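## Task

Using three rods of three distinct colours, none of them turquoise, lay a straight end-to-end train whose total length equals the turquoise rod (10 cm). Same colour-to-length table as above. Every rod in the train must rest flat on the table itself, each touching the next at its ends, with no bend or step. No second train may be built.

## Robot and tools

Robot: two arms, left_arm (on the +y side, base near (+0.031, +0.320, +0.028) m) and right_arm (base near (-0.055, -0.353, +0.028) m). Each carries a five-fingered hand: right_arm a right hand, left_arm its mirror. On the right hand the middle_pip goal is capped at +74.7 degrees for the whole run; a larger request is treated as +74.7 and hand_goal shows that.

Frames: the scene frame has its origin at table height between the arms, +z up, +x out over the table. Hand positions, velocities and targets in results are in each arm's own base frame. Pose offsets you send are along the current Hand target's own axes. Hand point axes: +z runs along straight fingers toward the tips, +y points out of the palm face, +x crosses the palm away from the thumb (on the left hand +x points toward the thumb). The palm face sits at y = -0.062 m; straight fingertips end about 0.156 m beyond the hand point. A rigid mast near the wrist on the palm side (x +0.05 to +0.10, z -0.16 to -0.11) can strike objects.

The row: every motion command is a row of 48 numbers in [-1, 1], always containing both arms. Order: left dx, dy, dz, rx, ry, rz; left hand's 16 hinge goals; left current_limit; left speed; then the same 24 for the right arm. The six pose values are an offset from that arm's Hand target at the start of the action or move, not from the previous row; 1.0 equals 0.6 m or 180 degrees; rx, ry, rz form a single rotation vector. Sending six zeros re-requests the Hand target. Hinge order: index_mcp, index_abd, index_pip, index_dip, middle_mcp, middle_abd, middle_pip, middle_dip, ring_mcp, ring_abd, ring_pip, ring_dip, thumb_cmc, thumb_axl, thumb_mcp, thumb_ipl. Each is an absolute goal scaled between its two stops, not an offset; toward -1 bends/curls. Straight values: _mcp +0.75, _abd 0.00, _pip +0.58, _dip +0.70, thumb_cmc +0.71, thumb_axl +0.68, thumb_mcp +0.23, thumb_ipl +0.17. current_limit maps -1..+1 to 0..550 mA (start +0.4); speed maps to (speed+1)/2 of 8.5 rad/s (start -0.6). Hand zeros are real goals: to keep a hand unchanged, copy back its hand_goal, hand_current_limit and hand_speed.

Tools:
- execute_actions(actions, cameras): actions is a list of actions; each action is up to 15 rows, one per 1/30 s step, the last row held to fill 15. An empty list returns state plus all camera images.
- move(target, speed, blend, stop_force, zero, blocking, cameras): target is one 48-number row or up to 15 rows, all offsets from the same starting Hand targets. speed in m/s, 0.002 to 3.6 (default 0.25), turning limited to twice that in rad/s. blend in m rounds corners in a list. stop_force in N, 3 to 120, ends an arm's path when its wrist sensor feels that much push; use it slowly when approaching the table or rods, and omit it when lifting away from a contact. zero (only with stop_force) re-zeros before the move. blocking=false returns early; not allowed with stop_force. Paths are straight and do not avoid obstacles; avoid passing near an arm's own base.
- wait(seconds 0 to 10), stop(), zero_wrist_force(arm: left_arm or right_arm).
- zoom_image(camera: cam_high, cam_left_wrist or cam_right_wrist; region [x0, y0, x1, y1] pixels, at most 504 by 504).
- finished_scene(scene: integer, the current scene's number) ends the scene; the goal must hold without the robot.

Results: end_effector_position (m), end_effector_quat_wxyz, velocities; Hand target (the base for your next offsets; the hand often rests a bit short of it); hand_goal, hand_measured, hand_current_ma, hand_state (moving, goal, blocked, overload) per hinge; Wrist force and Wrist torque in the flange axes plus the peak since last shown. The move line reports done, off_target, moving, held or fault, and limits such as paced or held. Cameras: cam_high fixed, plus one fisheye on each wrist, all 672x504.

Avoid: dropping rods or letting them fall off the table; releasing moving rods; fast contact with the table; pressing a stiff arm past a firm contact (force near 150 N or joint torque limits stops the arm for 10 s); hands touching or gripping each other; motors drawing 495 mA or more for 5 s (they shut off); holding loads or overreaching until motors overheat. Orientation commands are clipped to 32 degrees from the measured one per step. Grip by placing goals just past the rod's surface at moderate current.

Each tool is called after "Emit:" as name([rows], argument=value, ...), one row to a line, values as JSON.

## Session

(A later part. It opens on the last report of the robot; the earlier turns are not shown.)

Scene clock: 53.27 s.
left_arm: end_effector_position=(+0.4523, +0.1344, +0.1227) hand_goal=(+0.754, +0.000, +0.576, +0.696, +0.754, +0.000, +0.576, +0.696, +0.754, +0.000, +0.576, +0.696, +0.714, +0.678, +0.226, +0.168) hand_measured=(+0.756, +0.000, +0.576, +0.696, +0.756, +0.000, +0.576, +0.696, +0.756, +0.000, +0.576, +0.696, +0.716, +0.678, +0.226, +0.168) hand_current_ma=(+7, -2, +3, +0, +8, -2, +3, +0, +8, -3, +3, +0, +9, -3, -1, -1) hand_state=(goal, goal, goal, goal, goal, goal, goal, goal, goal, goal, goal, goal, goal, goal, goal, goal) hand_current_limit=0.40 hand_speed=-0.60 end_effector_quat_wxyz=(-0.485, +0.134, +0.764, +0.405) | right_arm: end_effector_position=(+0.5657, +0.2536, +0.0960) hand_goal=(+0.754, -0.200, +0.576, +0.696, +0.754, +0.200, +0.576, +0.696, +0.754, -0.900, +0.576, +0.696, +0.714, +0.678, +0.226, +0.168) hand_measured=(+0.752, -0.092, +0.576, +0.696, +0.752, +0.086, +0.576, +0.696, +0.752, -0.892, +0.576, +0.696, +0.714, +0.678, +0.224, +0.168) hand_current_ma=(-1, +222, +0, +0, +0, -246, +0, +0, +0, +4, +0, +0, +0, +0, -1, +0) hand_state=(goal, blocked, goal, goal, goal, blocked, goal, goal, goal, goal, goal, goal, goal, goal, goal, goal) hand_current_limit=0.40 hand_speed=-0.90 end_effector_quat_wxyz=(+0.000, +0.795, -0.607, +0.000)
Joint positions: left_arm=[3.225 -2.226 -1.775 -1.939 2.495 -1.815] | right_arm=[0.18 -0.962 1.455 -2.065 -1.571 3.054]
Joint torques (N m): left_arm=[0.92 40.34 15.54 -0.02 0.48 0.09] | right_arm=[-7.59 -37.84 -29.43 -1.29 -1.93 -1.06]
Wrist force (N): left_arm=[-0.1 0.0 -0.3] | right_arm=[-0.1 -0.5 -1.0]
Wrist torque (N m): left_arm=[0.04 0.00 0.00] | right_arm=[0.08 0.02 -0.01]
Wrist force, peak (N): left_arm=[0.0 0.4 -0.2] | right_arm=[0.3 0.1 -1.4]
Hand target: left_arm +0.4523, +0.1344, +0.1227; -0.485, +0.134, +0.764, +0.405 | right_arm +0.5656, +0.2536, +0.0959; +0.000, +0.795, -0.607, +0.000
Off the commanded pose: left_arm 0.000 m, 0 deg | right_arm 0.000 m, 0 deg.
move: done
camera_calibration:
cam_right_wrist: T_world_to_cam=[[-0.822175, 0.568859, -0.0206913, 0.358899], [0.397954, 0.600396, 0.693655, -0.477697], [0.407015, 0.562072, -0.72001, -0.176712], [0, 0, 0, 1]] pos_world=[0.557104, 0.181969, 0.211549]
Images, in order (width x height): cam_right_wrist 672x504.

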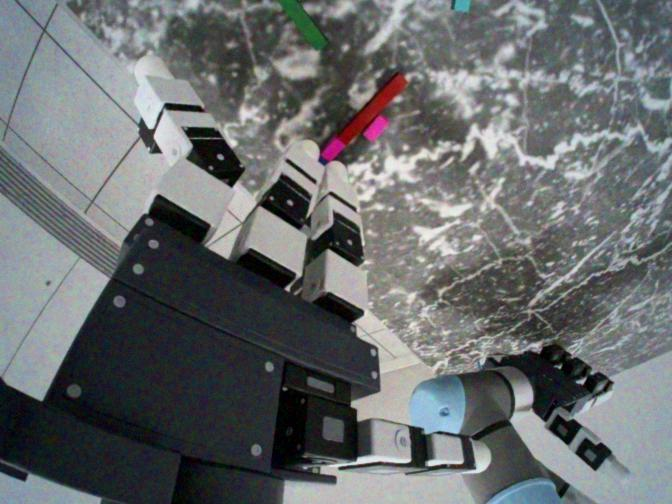

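Emit:
move([
  [0,0,0,0,0,0,0.754,0,0.576,0.696,0.754,0,0.576,0.696,0.754,0,0.576,0.696,0.714,0.678,0.226,0.168,0.4,-0.6,0,0.001,0,0,0,0,0.754,-0.2,0.576,0.696,0.754,0.2,0.576,0.696,0.754,-0.9,0.576,0.696,0.714,0.678,0.226,0.168,0.4,-0.9],
  [0,0,0,0,0,0,0.754,0,0.576,0.696,0.754,0,0.576,0.696,0.754,0,0.576,0.696,0.714,0.678,0.226,0.168,0.4,-0.6,0,0.001,0,0,0,0,0.754,0.06,0.576,0.696,0.754,-0.06,0.576,0.696,0.754,-0.9,0.576,0.696,0.714,0.678,0.226,0.168,0.4,-0.95],
  [0,0,0,0,0,0,0.754,0,0.576,0.696,0.754,0,0.576,0.696,0.754,0,0.576,0.696,0.714,0.678,0.226,0.168,0.4,-0.6,0,0.001,-0.06,0,0,0,0.754,0.06,0.576,0.696,0.754,-0.06,0.576,0.696,0.754,-0.9,0.576,0.696,0.714,0.678,0.226,0.168,0.4,-0.95],
], speed=[0.02, 0.05, 0.1], cameras=["cam_right_wrist"])

Emit:
zoom_image(camera="cam_right_wrist", region=[305, 110, 355, 160])

Emit:
zoom_image(camera="cam_right_wrist", region=[305, 60, 405, 160])

Scene clock: 57.20 s.
left_arm: end_effector_position=(+0.4523, +0.1344, +0.1227) hand_goal=(+0.754, +0.000, +0.576, +0.696, +0.754, +0.000, +0.576, +0.696, +0.754, +0.000, +0.576, +0.696, +0.714, +0.678, +0.226, +0.168) hand_measured=(+0.756, +0.000, +0.576, +0.696, +0.756, +0.000, +0.576, +0.696, +0.756, +0.000, +0.576, +0.696, +0.716, +0.678, +0.226, +0.168) hand_current_ma=(+7, -2, +3, +0, +8, -2, +3, +0, +8, -3, +3, +0, +9, -3, -1, -1) hand_state=(goal, goal, goal, goal, goal, goal, goal, goal, goal, goal, goal, goal, goal, goal, goal, goal) hand_current_limit=0.40 hand_speed=-0.60 end_effector_quat_wxyz=(-0.485, +0.134, +0.764, +0.405) | right_arm: end_effector_position=(+0.5651, +0.2534, +0.1320) hand_goal=(+0.754, +0.060, +0.576, +0.696, +0.754, -0.060, +0.576, +0.696, +0.754, -0.900, +0.576, +0.696, +0.714, +0.678, +0.226, +0.168) hand_measured=(+0.752, +0.056, +0.576, +0.696, +0.752, -0.056, +0.576, +0.696, +0.752, -0.892, +0.576, +0.696, +0.714, +0.678, +0.224, +0.168) hand_current_ma=(-1, -1, +0, +0, +0, +1, +0, +0, +0, +4, +0, +0, +0, +0, -1, +0) hand_state=(goal, goal, goal, goal, goal, goal, goal, goal, goal, goal, goal, goal, goal, goal, goal, goal) hand_current_limit=0.40 hand_speed=-0.95 end_effector_quat_wxyz=(+0.000, +0.795, -0.607, +0.000)
Joint positions: left_arm=[3.225 -2.226 -1.775 -1.939 2.495 -1.815] | right_arm=[0.179 -1.001 1.417 -1.988 -1.571 3.054]
Joint torques (N m): left_arm=[-0.08 41.17 14.77 0.14 0.47 0.11] | right_arm=[-5.55 -36.48 -11.8 -5.42 0.85 -0.6]
Wrist force (N): left_arm=[-0.2 -0.1 -0.1] | right_arm=[0.2 -0.3 -1.1]
Wrist torque (N m): left_arm=[0.01 0.03 -0.02] | right_arm=[0.13 0.02 0.04]
Wrist force, peak (N): left_arm=[-0.3 0.2 0.2] | right_arm=[0.4 -0.4 -1.8]
Hand target: left_arm +0.4523, +0.1344, +0.1227; -0.485, +0.134, +0.764, +0.405 | right_arm +0.5650, +0.2534, +0.1319; +0.000, +0.795, -0.607, +0.000
Off the commanded pose: left_arm 0.000 m, 0 deg | right_arm 0.000 m, 0 deg.
move: done
camera_calibration:
cam_right_wrist: T_world_to_cam=[[-0.822122, 0.56894, -0.0205585, 0.35913], [0.398156, 0.600398, 0.693537, -0.502453], [0.406924, 0.561986, -0.720128, -0.150395], [0, 0, 0, 1]] pos_world=[0.556503, 0.181869, 0.247549]
Images, in order (width x height): cam_right_wrist 672x504.

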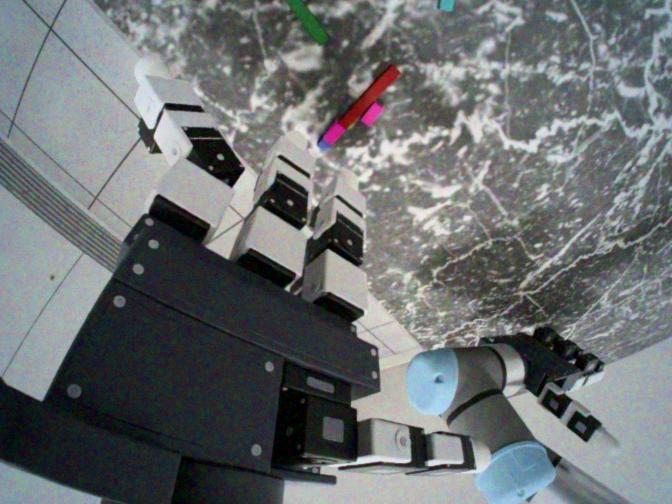

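Scaled by 10.080 from the camera's 672x504 image, which has a finer 960x720 frame.

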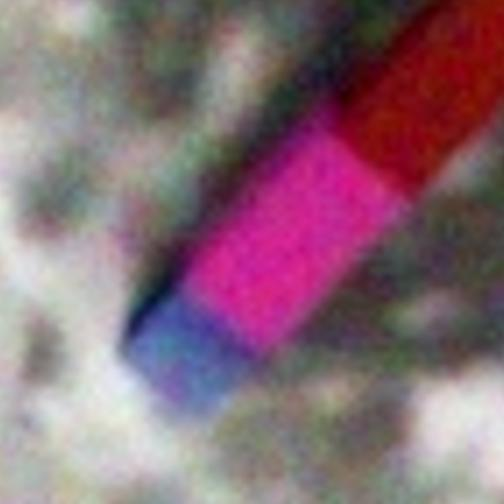

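Scaled by 5.040 from the camera's 672x504 image, which has a finer 960x720 frame.

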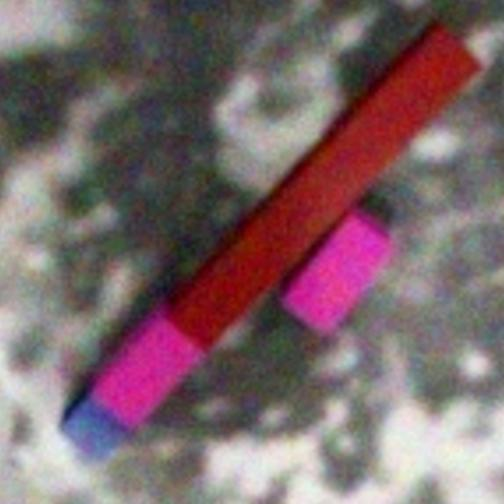

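Emit:
finished_scene(scene=3)

The scene is finished: the task was done.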